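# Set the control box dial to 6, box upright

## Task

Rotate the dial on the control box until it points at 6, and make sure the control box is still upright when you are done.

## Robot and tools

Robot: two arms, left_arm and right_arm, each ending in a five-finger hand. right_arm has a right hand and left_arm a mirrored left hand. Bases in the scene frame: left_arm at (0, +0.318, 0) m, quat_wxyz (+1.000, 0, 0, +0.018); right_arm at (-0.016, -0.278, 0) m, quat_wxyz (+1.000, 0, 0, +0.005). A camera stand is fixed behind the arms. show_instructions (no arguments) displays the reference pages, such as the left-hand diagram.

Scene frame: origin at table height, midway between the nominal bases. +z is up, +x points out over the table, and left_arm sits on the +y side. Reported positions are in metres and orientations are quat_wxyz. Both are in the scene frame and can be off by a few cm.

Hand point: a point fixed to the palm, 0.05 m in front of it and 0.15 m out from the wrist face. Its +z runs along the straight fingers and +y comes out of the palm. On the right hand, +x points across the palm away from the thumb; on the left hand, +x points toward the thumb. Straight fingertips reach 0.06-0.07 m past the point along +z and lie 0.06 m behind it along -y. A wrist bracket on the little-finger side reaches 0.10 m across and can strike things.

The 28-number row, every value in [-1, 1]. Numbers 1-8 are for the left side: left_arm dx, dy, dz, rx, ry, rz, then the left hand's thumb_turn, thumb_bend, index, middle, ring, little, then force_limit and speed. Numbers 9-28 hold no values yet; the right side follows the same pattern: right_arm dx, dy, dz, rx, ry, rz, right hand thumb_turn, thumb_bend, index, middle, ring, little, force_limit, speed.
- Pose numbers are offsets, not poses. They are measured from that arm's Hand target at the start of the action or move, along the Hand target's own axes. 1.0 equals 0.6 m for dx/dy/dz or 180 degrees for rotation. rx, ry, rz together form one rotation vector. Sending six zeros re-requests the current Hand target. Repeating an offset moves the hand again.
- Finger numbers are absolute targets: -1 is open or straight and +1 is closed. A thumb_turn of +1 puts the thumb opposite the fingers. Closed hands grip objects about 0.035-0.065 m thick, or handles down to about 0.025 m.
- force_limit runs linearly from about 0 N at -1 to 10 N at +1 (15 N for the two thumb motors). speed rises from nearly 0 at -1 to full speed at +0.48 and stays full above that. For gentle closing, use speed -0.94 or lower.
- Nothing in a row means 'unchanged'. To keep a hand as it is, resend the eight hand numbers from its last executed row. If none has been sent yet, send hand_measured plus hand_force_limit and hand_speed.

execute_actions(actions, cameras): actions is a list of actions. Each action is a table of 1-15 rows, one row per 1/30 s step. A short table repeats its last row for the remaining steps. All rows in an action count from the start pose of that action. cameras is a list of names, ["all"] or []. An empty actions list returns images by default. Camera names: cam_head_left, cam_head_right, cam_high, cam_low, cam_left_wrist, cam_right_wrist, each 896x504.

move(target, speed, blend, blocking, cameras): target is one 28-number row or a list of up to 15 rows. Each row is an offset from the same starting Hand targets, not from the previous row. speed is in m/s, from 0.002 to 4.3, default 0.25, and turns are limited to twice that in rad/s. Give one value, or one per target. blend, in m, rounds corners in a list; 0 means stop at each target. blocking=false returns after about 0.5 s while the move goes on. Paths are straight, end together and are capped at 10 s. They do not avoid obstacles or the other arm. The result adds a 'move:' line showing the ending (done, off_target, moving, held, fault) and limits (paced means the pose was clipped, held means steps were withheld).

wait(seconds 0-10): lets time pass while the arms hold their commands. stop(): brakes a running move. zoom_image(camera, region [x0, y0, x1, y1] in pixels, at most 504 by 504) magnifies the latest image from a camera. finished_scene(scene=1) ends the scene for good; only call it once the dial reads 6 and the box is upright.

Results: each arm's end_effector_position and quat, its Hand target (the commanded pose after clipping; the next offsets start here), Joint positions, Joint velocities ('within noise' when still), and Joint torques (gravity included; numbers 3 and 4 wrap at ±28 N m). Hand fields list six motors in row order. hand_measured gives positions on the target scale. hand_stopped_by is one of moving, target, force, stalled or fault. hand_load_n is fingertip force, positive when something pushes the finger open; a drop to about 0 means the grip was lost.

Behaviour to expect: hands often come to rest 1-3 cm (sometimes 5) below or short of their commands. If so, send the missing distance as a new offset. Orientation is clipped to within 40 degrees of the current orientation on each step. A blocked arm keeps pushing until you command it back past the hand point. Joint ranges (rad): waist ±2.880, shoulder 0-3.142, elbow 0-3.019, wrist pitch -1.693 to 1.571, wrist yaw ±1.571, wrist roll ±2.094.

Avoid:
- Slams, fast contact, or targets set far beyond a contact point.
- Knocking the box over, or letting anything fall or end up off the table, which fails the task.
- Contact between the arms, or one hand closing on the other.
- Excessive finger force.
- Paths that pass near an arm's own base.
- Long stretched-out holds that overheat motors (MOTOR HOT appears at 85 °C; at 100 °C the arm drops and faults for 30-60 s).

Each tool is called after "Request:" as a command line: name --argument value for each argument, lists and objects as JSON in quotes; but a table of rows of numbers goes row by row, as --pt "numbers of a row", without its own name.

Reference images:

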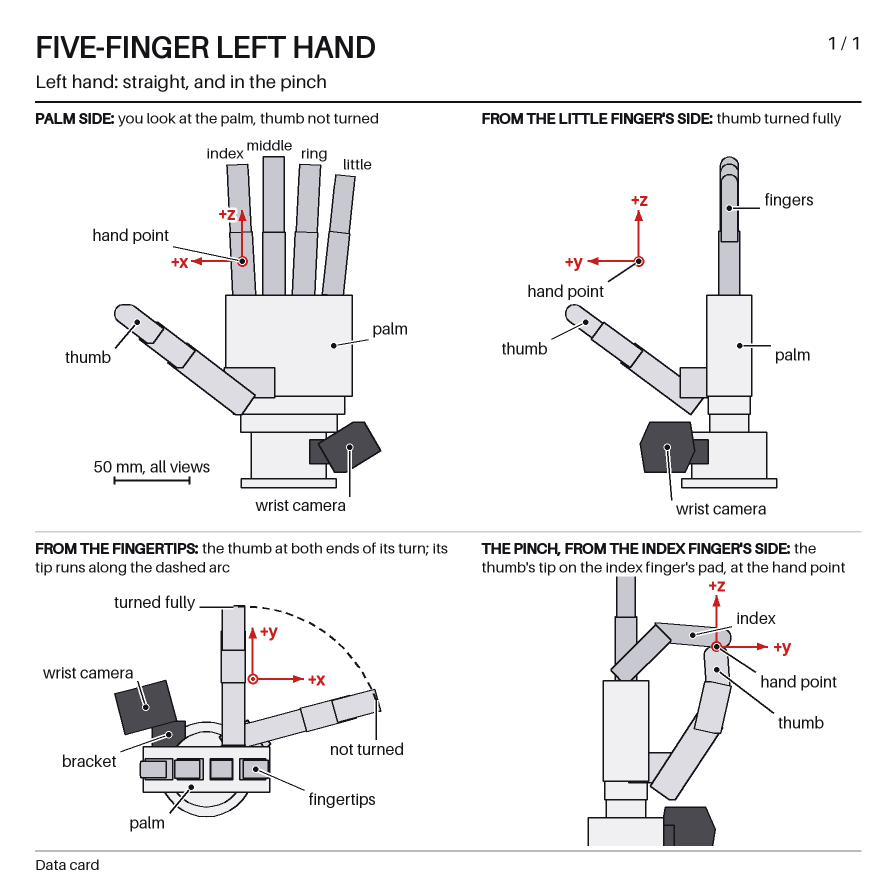

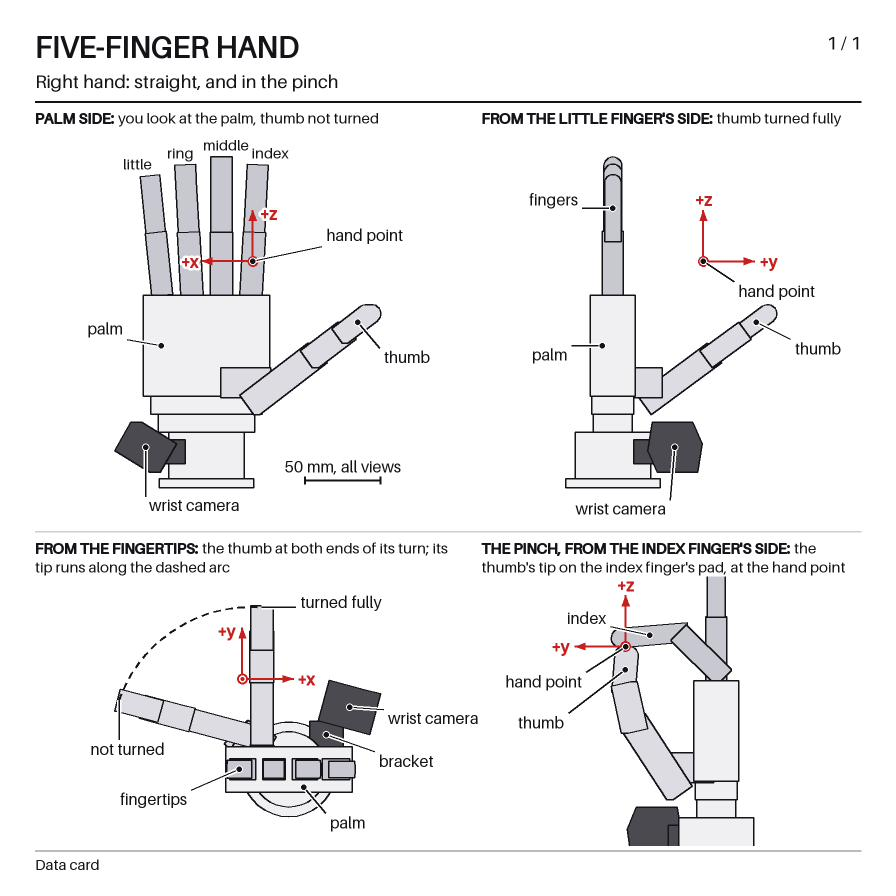

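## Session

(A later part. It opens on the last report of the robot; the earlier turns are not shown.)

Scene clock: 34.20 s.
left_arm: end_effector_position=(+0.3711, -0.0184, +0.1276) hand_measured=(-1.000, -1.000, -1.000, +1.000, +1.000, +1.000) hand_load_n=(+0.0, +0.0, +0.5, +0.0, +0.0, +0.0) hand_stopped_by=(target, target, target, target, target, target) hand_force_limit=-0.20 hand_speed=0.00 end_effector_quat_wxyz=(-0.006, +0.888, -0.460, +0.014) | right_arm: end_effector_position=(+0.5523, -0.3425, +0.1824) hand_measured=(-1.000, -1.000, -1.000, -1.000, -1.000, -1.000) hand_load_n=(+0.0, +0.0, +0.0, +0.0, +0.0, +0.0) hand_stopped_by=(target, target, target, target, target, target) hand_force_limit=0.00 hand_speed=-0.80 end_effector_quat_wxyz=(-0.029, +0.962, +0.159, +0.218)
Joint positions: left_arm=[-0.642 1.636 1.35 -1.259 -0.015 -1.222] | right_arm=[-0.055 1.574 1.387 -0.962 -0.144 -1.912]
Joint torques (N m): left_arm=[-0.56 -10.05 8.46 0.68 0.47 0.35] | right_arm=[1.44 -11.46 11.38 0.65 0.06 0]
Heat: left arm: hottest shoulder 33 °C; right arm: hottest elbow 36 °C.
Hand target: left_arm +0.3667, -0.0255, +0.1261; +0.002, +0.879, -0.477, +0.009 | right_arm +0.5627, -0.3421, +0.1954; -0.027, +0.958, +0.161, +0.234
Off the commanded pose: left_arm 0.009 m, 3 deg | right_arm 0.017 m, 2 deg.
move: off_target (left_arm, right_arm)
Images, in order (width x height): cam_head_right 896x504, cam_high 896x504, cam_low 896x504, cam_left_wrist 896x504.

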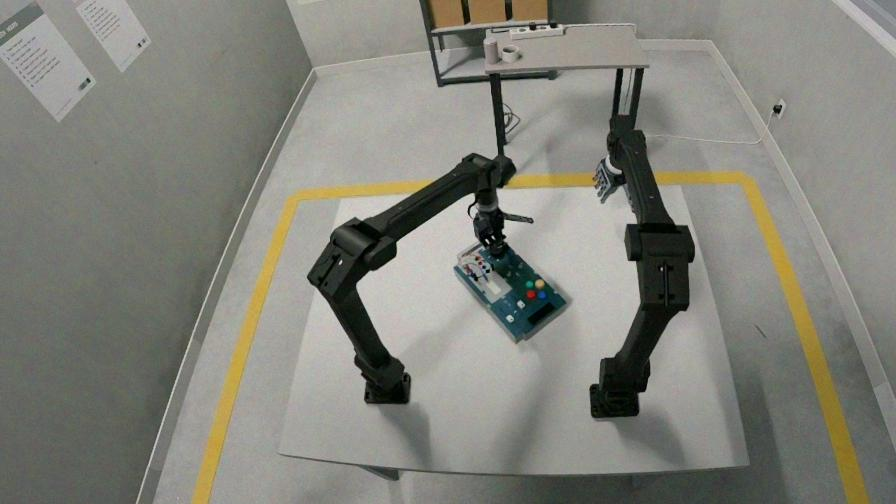

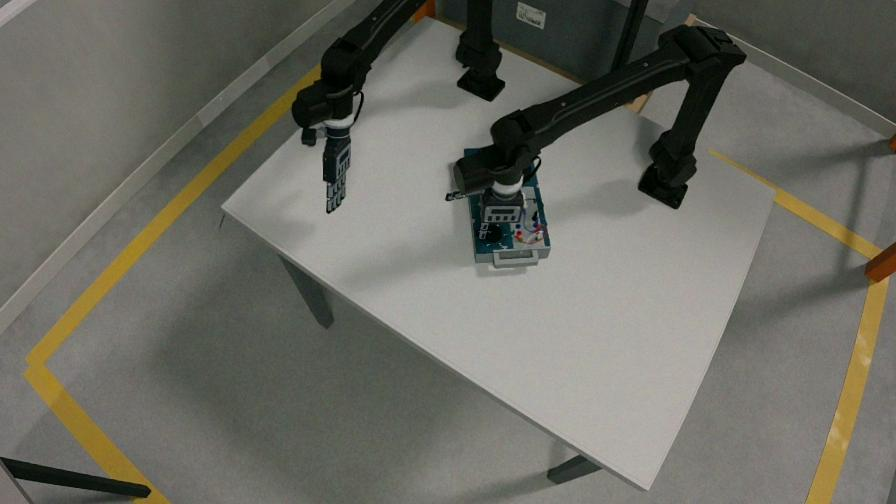

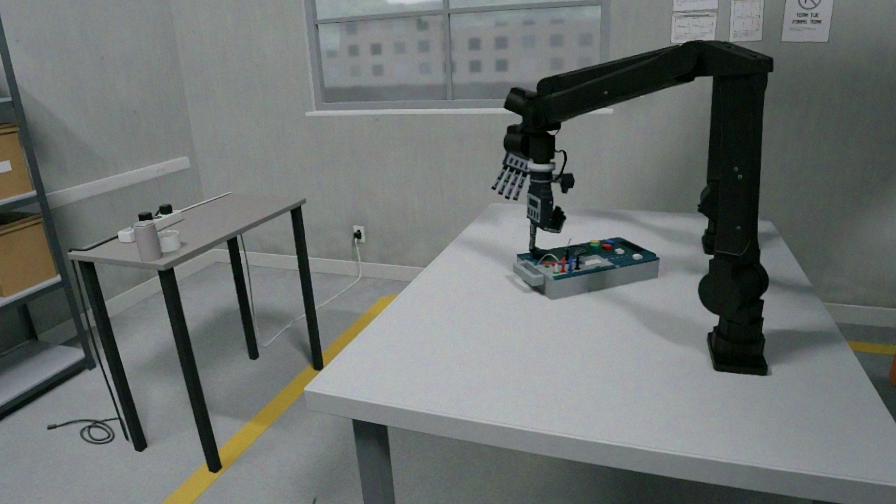

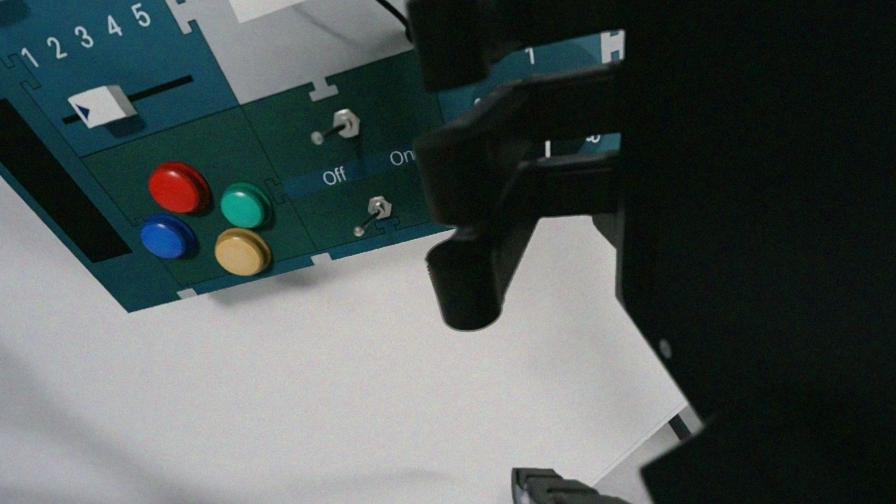

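Request:
move --pt "-0.0385 0.0145 -0.0008 0 0 0.1278 -1 -1 -1 1 1 1 -0.2 0.0 0 0 0 0 0 0 -1 -1 -1 -1 -1 -1 0 -0.8" --pt "-0.0783 0.0122 -0.0015 0 0 0.2389 -1 -1 -1 1 1 1 -0.2 0.0 0 0 0 0 0 0 -1 -1 -1 -1 -1 -1 0 -0.8" --speed 0.12 --blend 0.004 --cameras '["cam_high", "cam_low", "cam_head_right", "cam_left_wrist"]'

Request:
zoom_image --camera "cam_low" --region '[510, 210, 570, 270]'

Request:
zoom_image --camera "cam_high" --region '[465, 200, 525, 260]'

Request:
zoom_image --camera "cam_head_right" --region '[440, 180, 540, 280]'

Scene clock: 39.27 s.
left_arm: end_effector_position=(+0.3360, +0.0136, +0.1268) hand_measured=(-1.000, -1.000, -1.000, +1.000, +1.000, +1.000) hand_load_n=(+0.0, +0.0, +0.5, +0.0, +0.5, +0.0) hand_stopped_by=(target, target, target, target, target, target) hand_force_limit=-0.20 hand_speed=0.00 end_effector_quat_wxyz=(+0.004, -0.656, +0.755, -0.015) | right_arm: end_effector_position=(+0.5523, -0.3425, +0.1824) hand_measured=(-1.000, -1.000, -1.000, -1.000, -1.000, -1.000) hand_load_n=(+0.0, +0.0, +0.0, +0.0, +0.5, +0.0) hand_stopped_by=(target, target, target, target, target, target) hand_force_limit=0.00 hand_speed=-0.80 end_effector_quat_wxyz=(-0.029, +0.962, +0.159, +0.218)
Joint positions: left_arm=[-0.649 1.636 1.35 -1.254 -0.001 -0.473] | right_arm=[-0.055 1.574 1.387 -0.962 -0.144 -1.912]
Joint torques (N m): left_arm=[-0.32 -10.17 8.9 0.46 0.01 0.3] | right_arm=[1.44 -11.46 11.37 0.65 0.06 0]
Heat: left arm: hottest shoulder 33 °C; right arm: hottest elbow 37 °C.
Hand target: left_arm +0.3349, +0.0099, +0.1260; +0.001, -0.643, +0.766, -0.009 | right_arm +0.5627, -0.3421, +0.1954; -0.027, +0.958, +0.161, +0.234
Off the commanded pose: left_arm 0.004 m, 2 deg | right_arm 0.017 m, 2 deg.
move: off_target (right_arm)
Images, in order (width x height): cam_head_right 896x504, cam_high 896x504, cam_low 896x504, cam_left_wrist 896x504.

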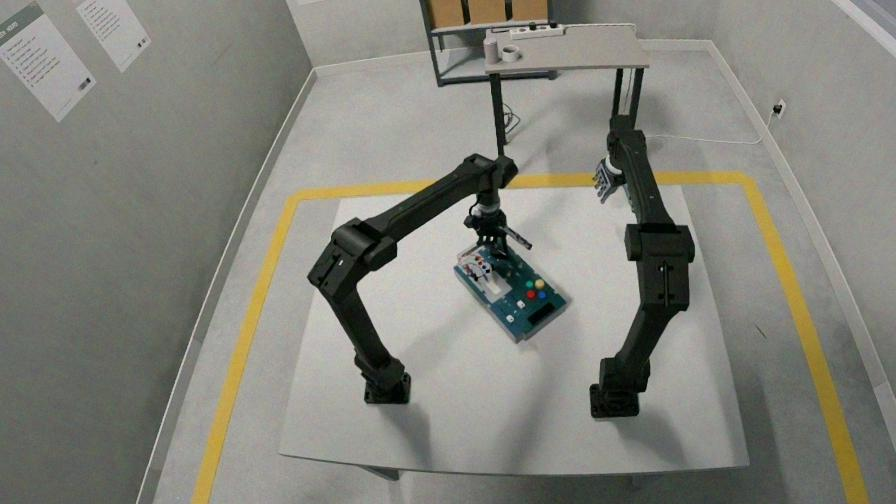

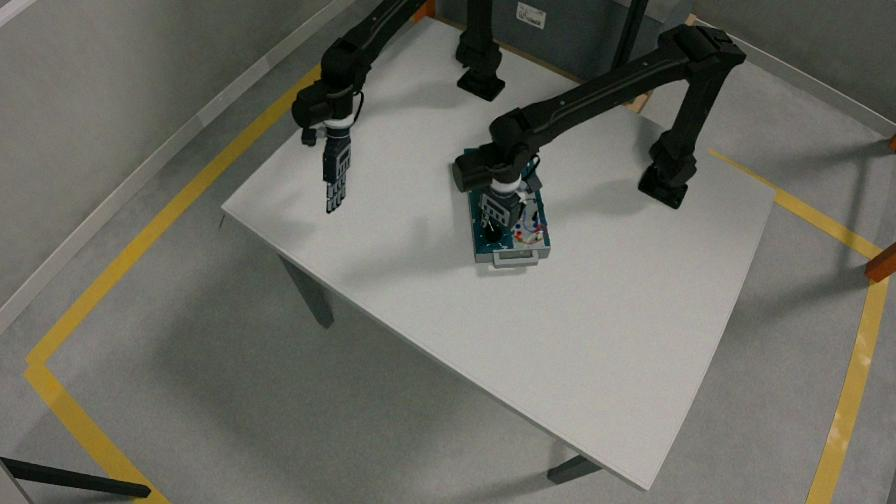

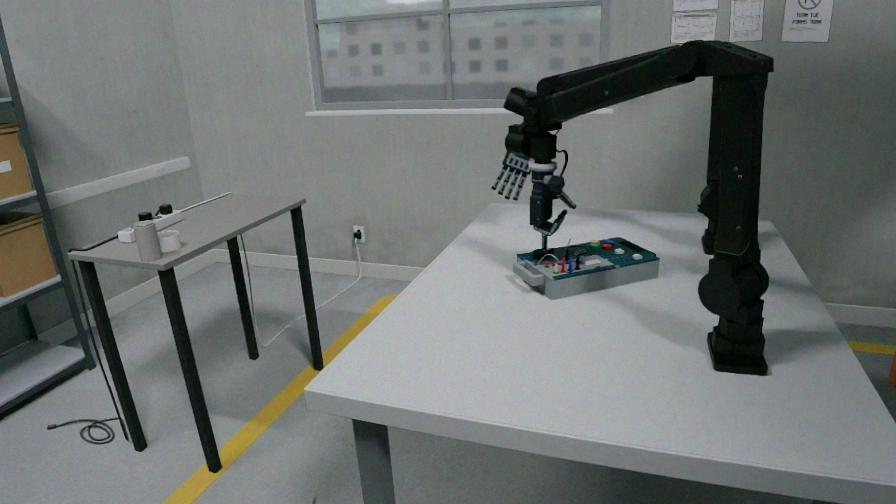

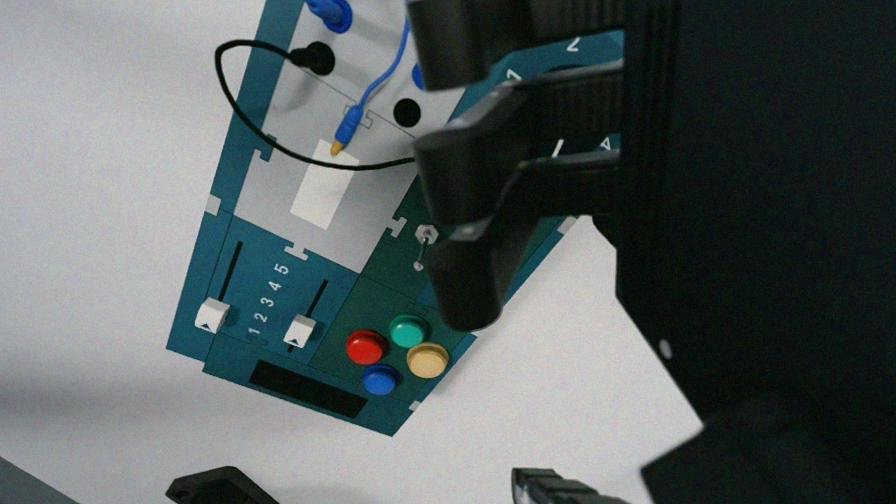

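Scaled by 8.400 from the camera's 896x504 image, which has a finer 1280x720 frame.

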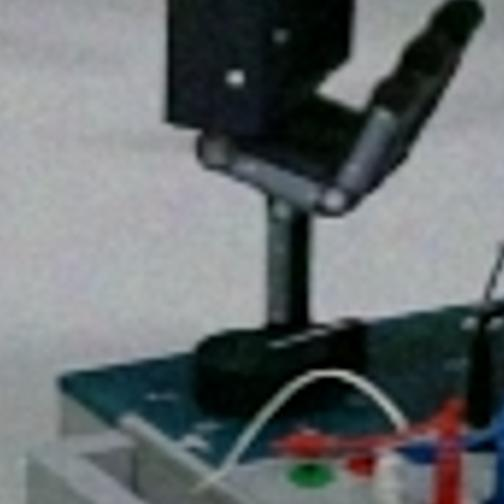

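Scaled by 8.400 from the camera's 896x504 image, which has a finer 1280x720 frame.

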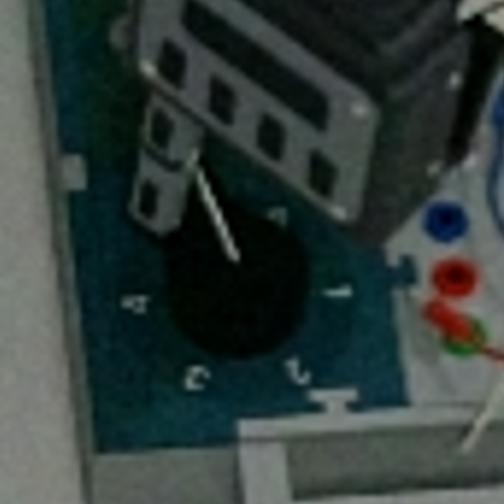

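Scaled by 5.040 from the camera's 896x504 image, which has a finer 1280x720 frame.

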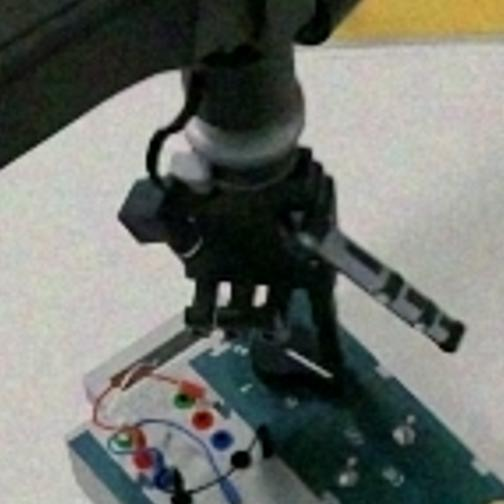

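Request:
move --pt "-0.0417 0.0137 -0.0006 0 0 0.1222 -1 -1 -1 1 1 1 -0.2 0.0 0 0 0 0 0 0 -1 -1 -1 -1 -1 -1 0 -0.8" --pt "-0.0698 0.0142 -0.0009 0 0 0.2 -1 -1 -1 1 1 1 -0.2 0.0 0 0 0 0 0 0 -1 -1 -1 -1 -1 -1 0 -0.8" --speed 0.1 --blend 0.004 --cameras '["cam_high", "cam_low", "cam_head_right", "cam_left_wrist"]'

Request:
zoom_image --camera "cam_high" --region '[465, 200, 525, 260]'

Request:
zoom_image --camera "cam_head_right" --region '[440, 180, 540, 280]'

Request:
zoom_image --camera "cam_left_wrist" --region '[440, 0, 640, 240]'

Scene clock: 44.37 s.
left_arm: end_effector_position=(+0.3327, +0.0555, +0.1265) hand_measured=(-1.000, -1.000, -1.000, +1.000, +1.000, +1.000) hand_load_n=(+0.0, +0.0, +0.0, +0.0, +0.0, +0.0) hand_stopped_by=(target, target, target, target, target, target) hand_force_limit=-0.20 hand_speed=0.00 end_effector_quat_wxyz=(+0.003, -0.388, +0.921, -0.011) | right_arm: end_effector_position=(+0.5523, -0.3425, +0.1824) hand_measured=(-1.000, -1.000, -1.000, -1.000, -1.000, -1.000) hand_load_n=(+0.0, +0.0, +0.0, -0.5, +0.0, +0.0) hand_stopped_by=(target, target, target, target, target, target) hand_force_limit=0.00 hand_speed=-0.80 end_effector_quat_wxyz=(-0.029, +0.962, +0.159, +0.218)
Joint positions: left_arm=[-0.649 1.637 1.35 -1.262 0.007 0.159] | right_arm=[-0.055 1.574 1.387 -0.962 -0.144 -1.912]
Joint torques (N m): left_arm=[-0.09 -10.58 8.55 0.31 -0.03 0.24] | right_arm=[1.44 -11.46 11.38 0.64 0.06 0]
Heat: left arm: hottest elbow 34 °C; right arm: hottest elbow 37 °C.
Hand target: left_arm +0.3339, +0.0527, +0.1259; +0.004, -0.374, +0.927, -0.008 | right_arm +0.5627, -0.3421, +0.1954; -0.027, +0.958, +0.161, +0.234
Off the commanded pose: left_arm 0.003 m, 2 deg | right_arm 0.017 m, 2 deg.
move: off_target (right_arm)
Images, in order (width x height): cam_head_right 896x504, cam_high 896x504, cam_low 896x504, cam_left_wrist 896x504.

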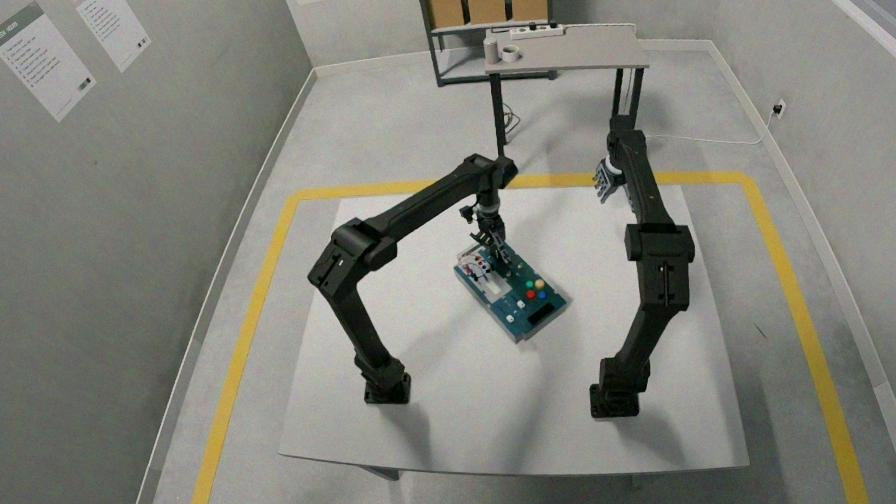

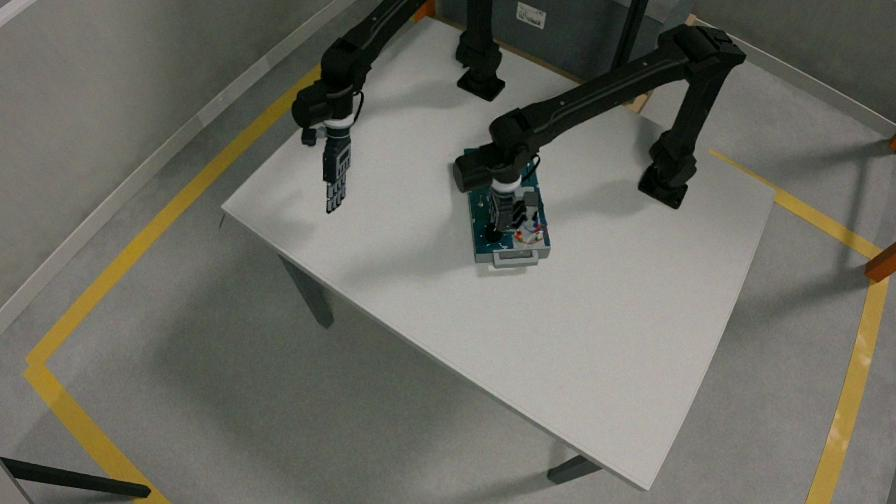

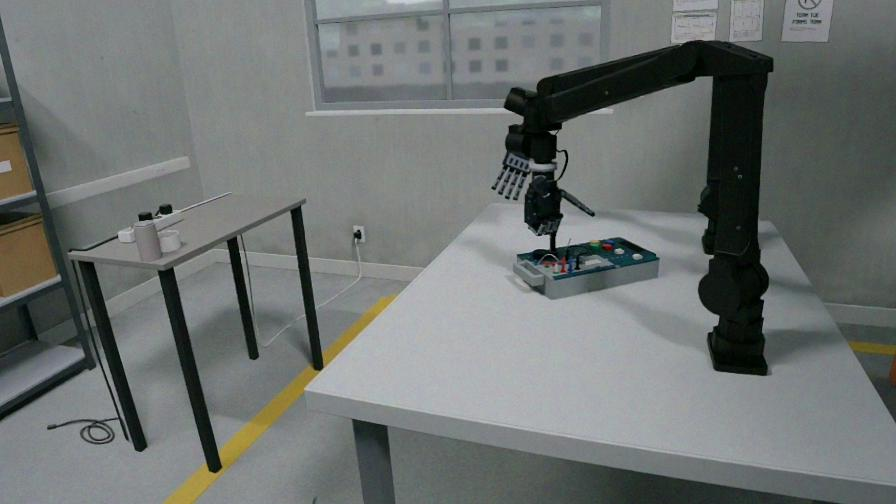

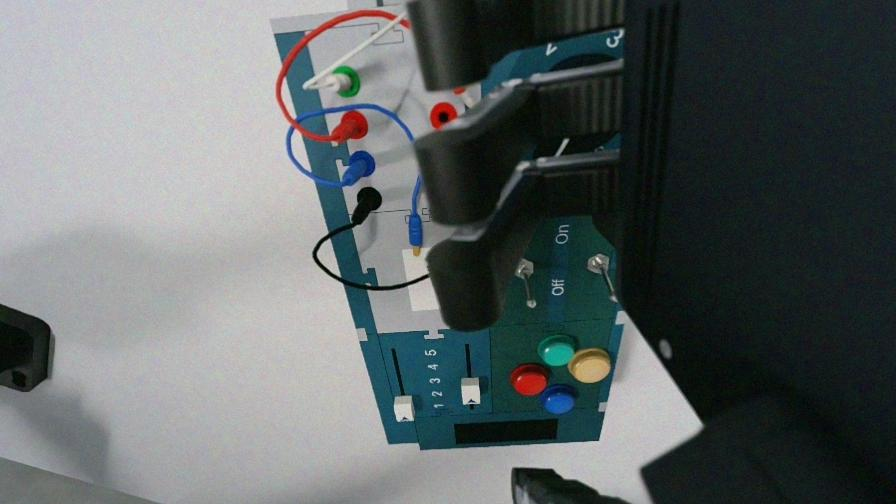

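Scaled by 8.400 from the camera's 896x504 image, which has a finer 1280x720 frame.

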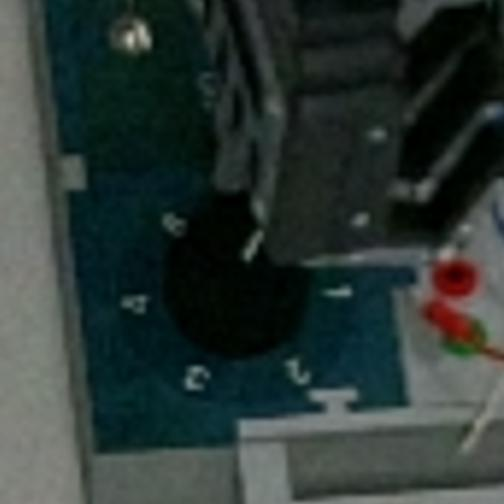

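Scaled by 5.040 from the camera's 896x504 image, which has a finer 1280x720 frame.

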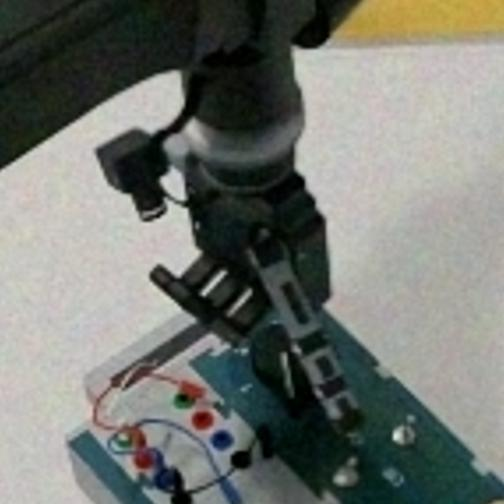

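Scaled by 2.100 from the camera's 896x504 image, which has a finer 1280x720 frame.

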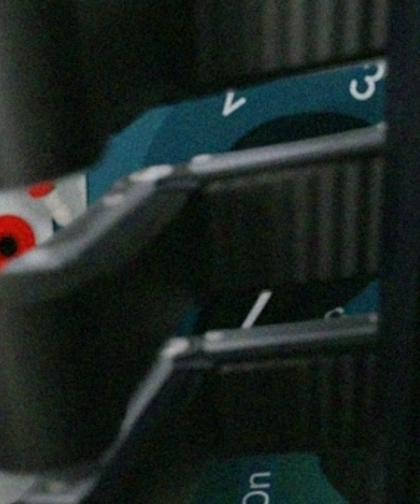

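Request:
move --pt "0.0039 -0.0162 0.0 0 0 0 -1 -1 -1 1 1 1 -0.2 0.0 0 0 0 0 0 0 -1 -1 -1 -1 -1 -1 0 -0.8" --pt "0.0039 -0.0162 -0.17 0 0 0 -1 -1 -1 1 1 1 -0.2 0.0 0 0 0 0 0 0 -1 -1 -1 -1 -1 -1 0 -0.8" --speed '[0.1, 0.2]' --blend 0.002 --cameras '["cam_high", "cam_low", "cam_head_right", "cam_head_left", "cam_left_wrist"]'

Request:
zoom_image --camera "cam_high" --region '[465, 200, 525, 260]'

Request:
zoom_image --camera "cam_head_right" --region '[440, 180, 540, 280]'

Scene clock: 47.03 s.
left_arm: end_effector_position=(+0.3258, +0.0550, +0.2041) hand_measured=(-1.000, -1.000, -1.000, +1.000, +1.000, +1.000) hand_load_n=(+0.0, +0.0, +0.0, +0.0, +0.0, +0.0) hand_stopped_by=(target, target, target, target, target, target) hand_force_limit=-0.20 hand_speed=0.00 end_effector_quat_wxyz=(-0.013, -0.384, +0.923, +0.015) | right_arm: end_effector_position=(+0.5523, -0.3425, +0.1824) hand_measured=(-1.000, -1.000, -1.000, -1.000, -1.000, -1.000) hand_load_n=(+0.0, -0.5, +0.0, +0.0, +0.0, +0.0) hand_stopped_by=(target, target, target, target, target, target) hand_force_limit=0.00 hand_speed=-0.80 end_effector_quat_wxyz=(-0.029, +0.962, +0.159, +0.218)
Joint positions: left_arm=[-0.66 1.63 1.538 -1.518 0.007 0.159] | right_arm=[-0.055 1.574 1.387 -0.962 -0.144 -1.912]
Joint torques (N m): left_arm=[-0.15 -11.99 12.4 -0.06 -0.02 0.17] | right_arm=[1.44 -11.52 11.38 0.65 0.06 0]
Motor temperatures (°C): left_arm=[29 33 34 29 28 28] | right_arm=[31 33 38 31 30 31]
Heat: left arm: hottest elbow 34 °C; right arm: hottest elbow 38 °C.
Hand target: left_arm +0.3374, +0.0454, +0.2281; +0.004, -0.374, +0.927, -0.008 | right_arm +0.5627, -0.3421, +0.1954; -0.027, +0.958, +0.161, +0.234
Off the commanded pose: left_arm 0.028 m, 4 deg | right_arm 0.017 m, 2 deg.
move: off_target (left_arm, right_arm)
Images, in order (width x height): cam_head_left 896x504, cam_head_right 896x504, cam_high 896x504, cam_low 896x504, cam_left_wrist 896x504.

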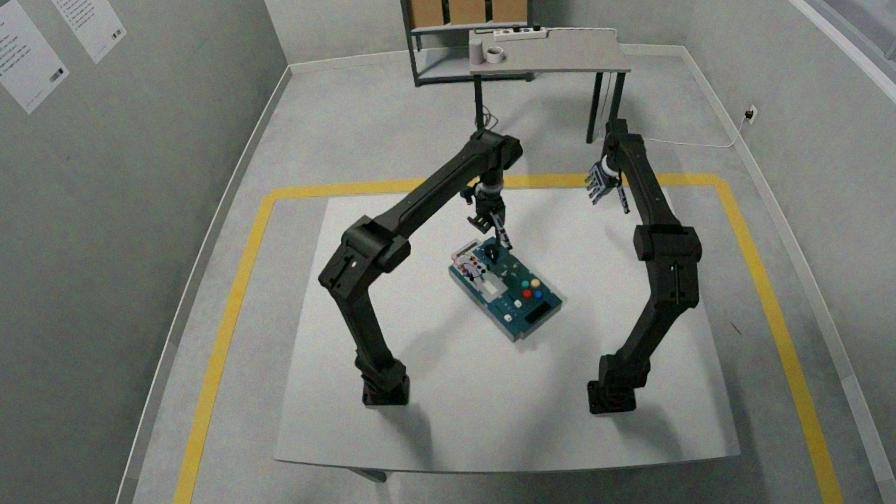

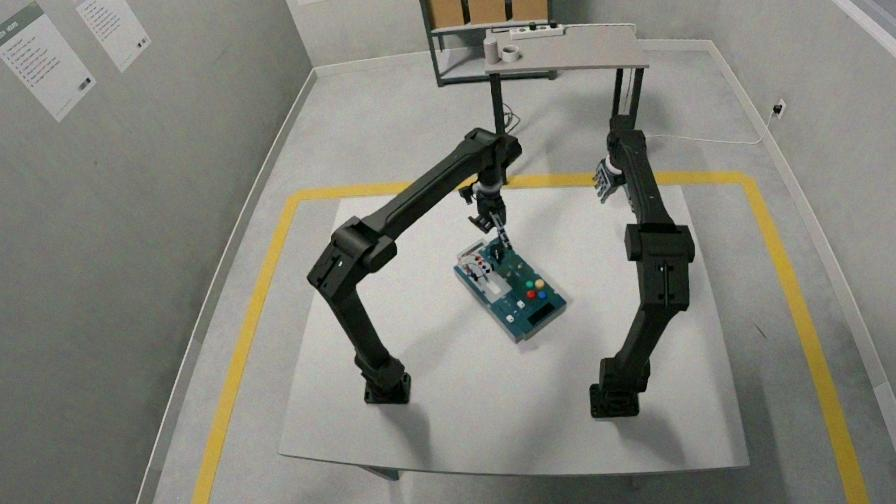

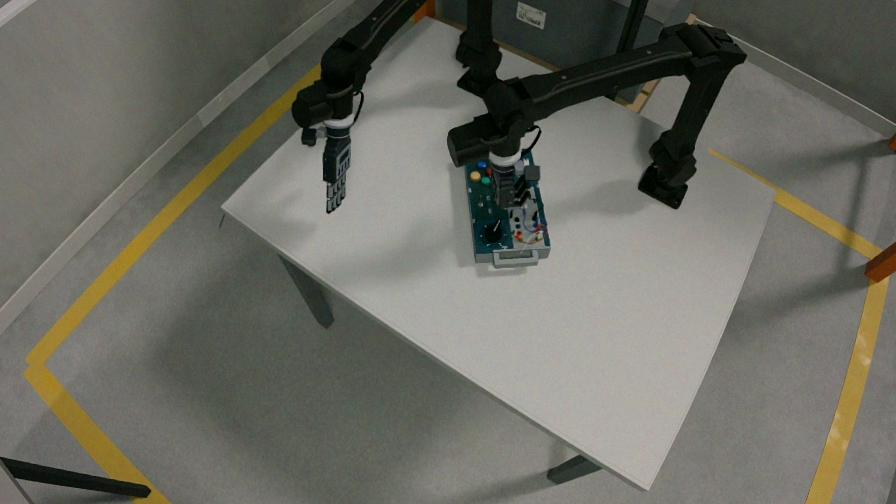

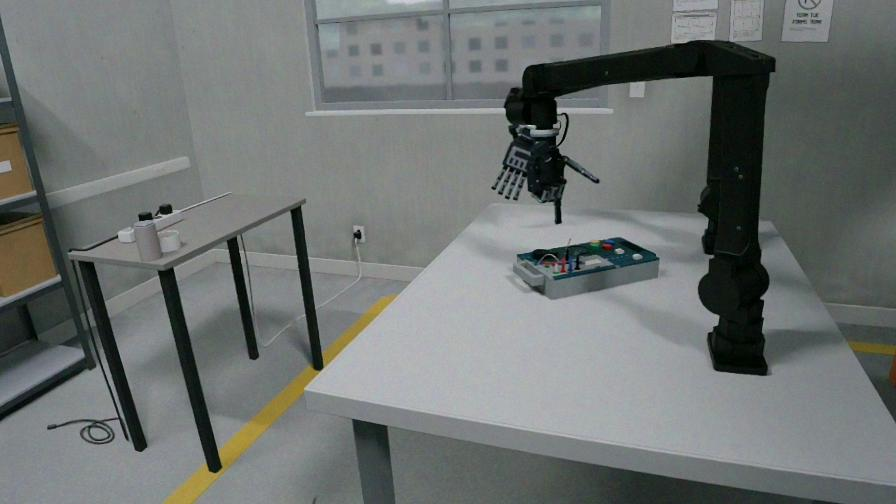

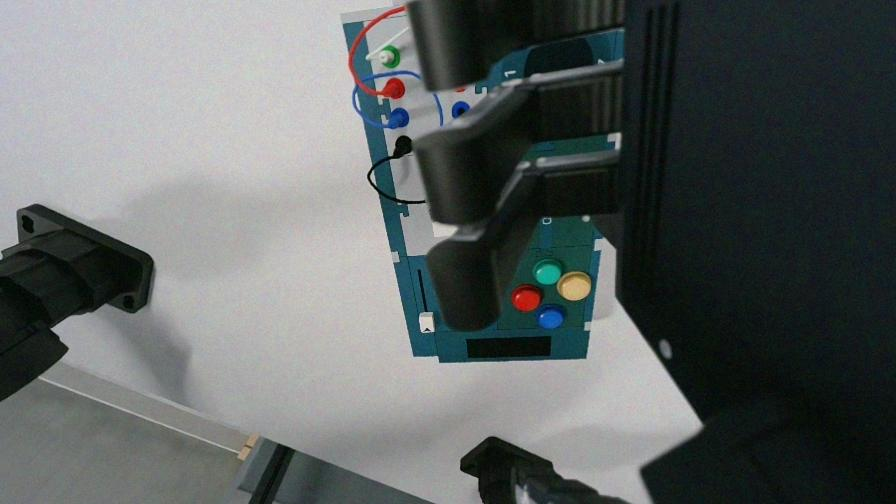

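Scaled by 8.400 from the camera's 896x504 image, which has a finer 1280x720 frame.

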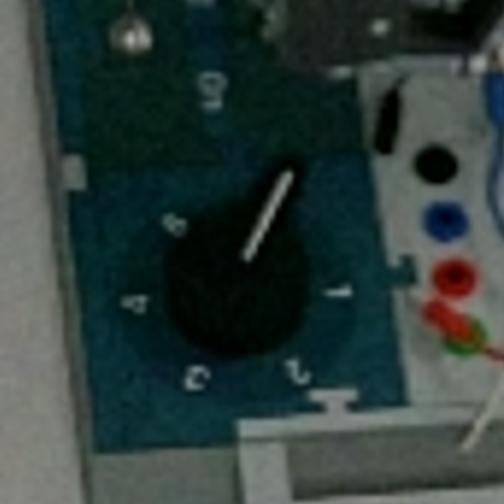

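Scaled by 5.040 from the camera's 896x504 image, which has a finer 1280x720 frame.

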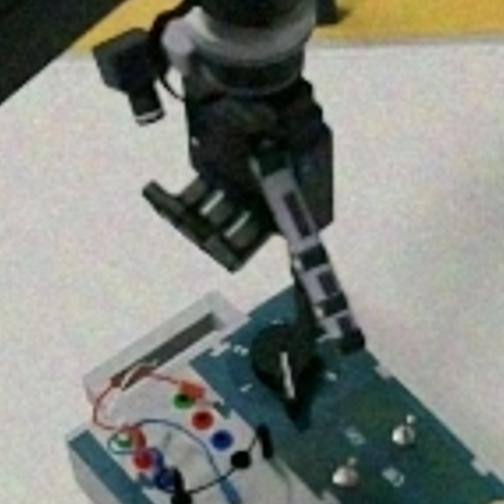

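Request:
finished_scene

The scene is finished: the task was done.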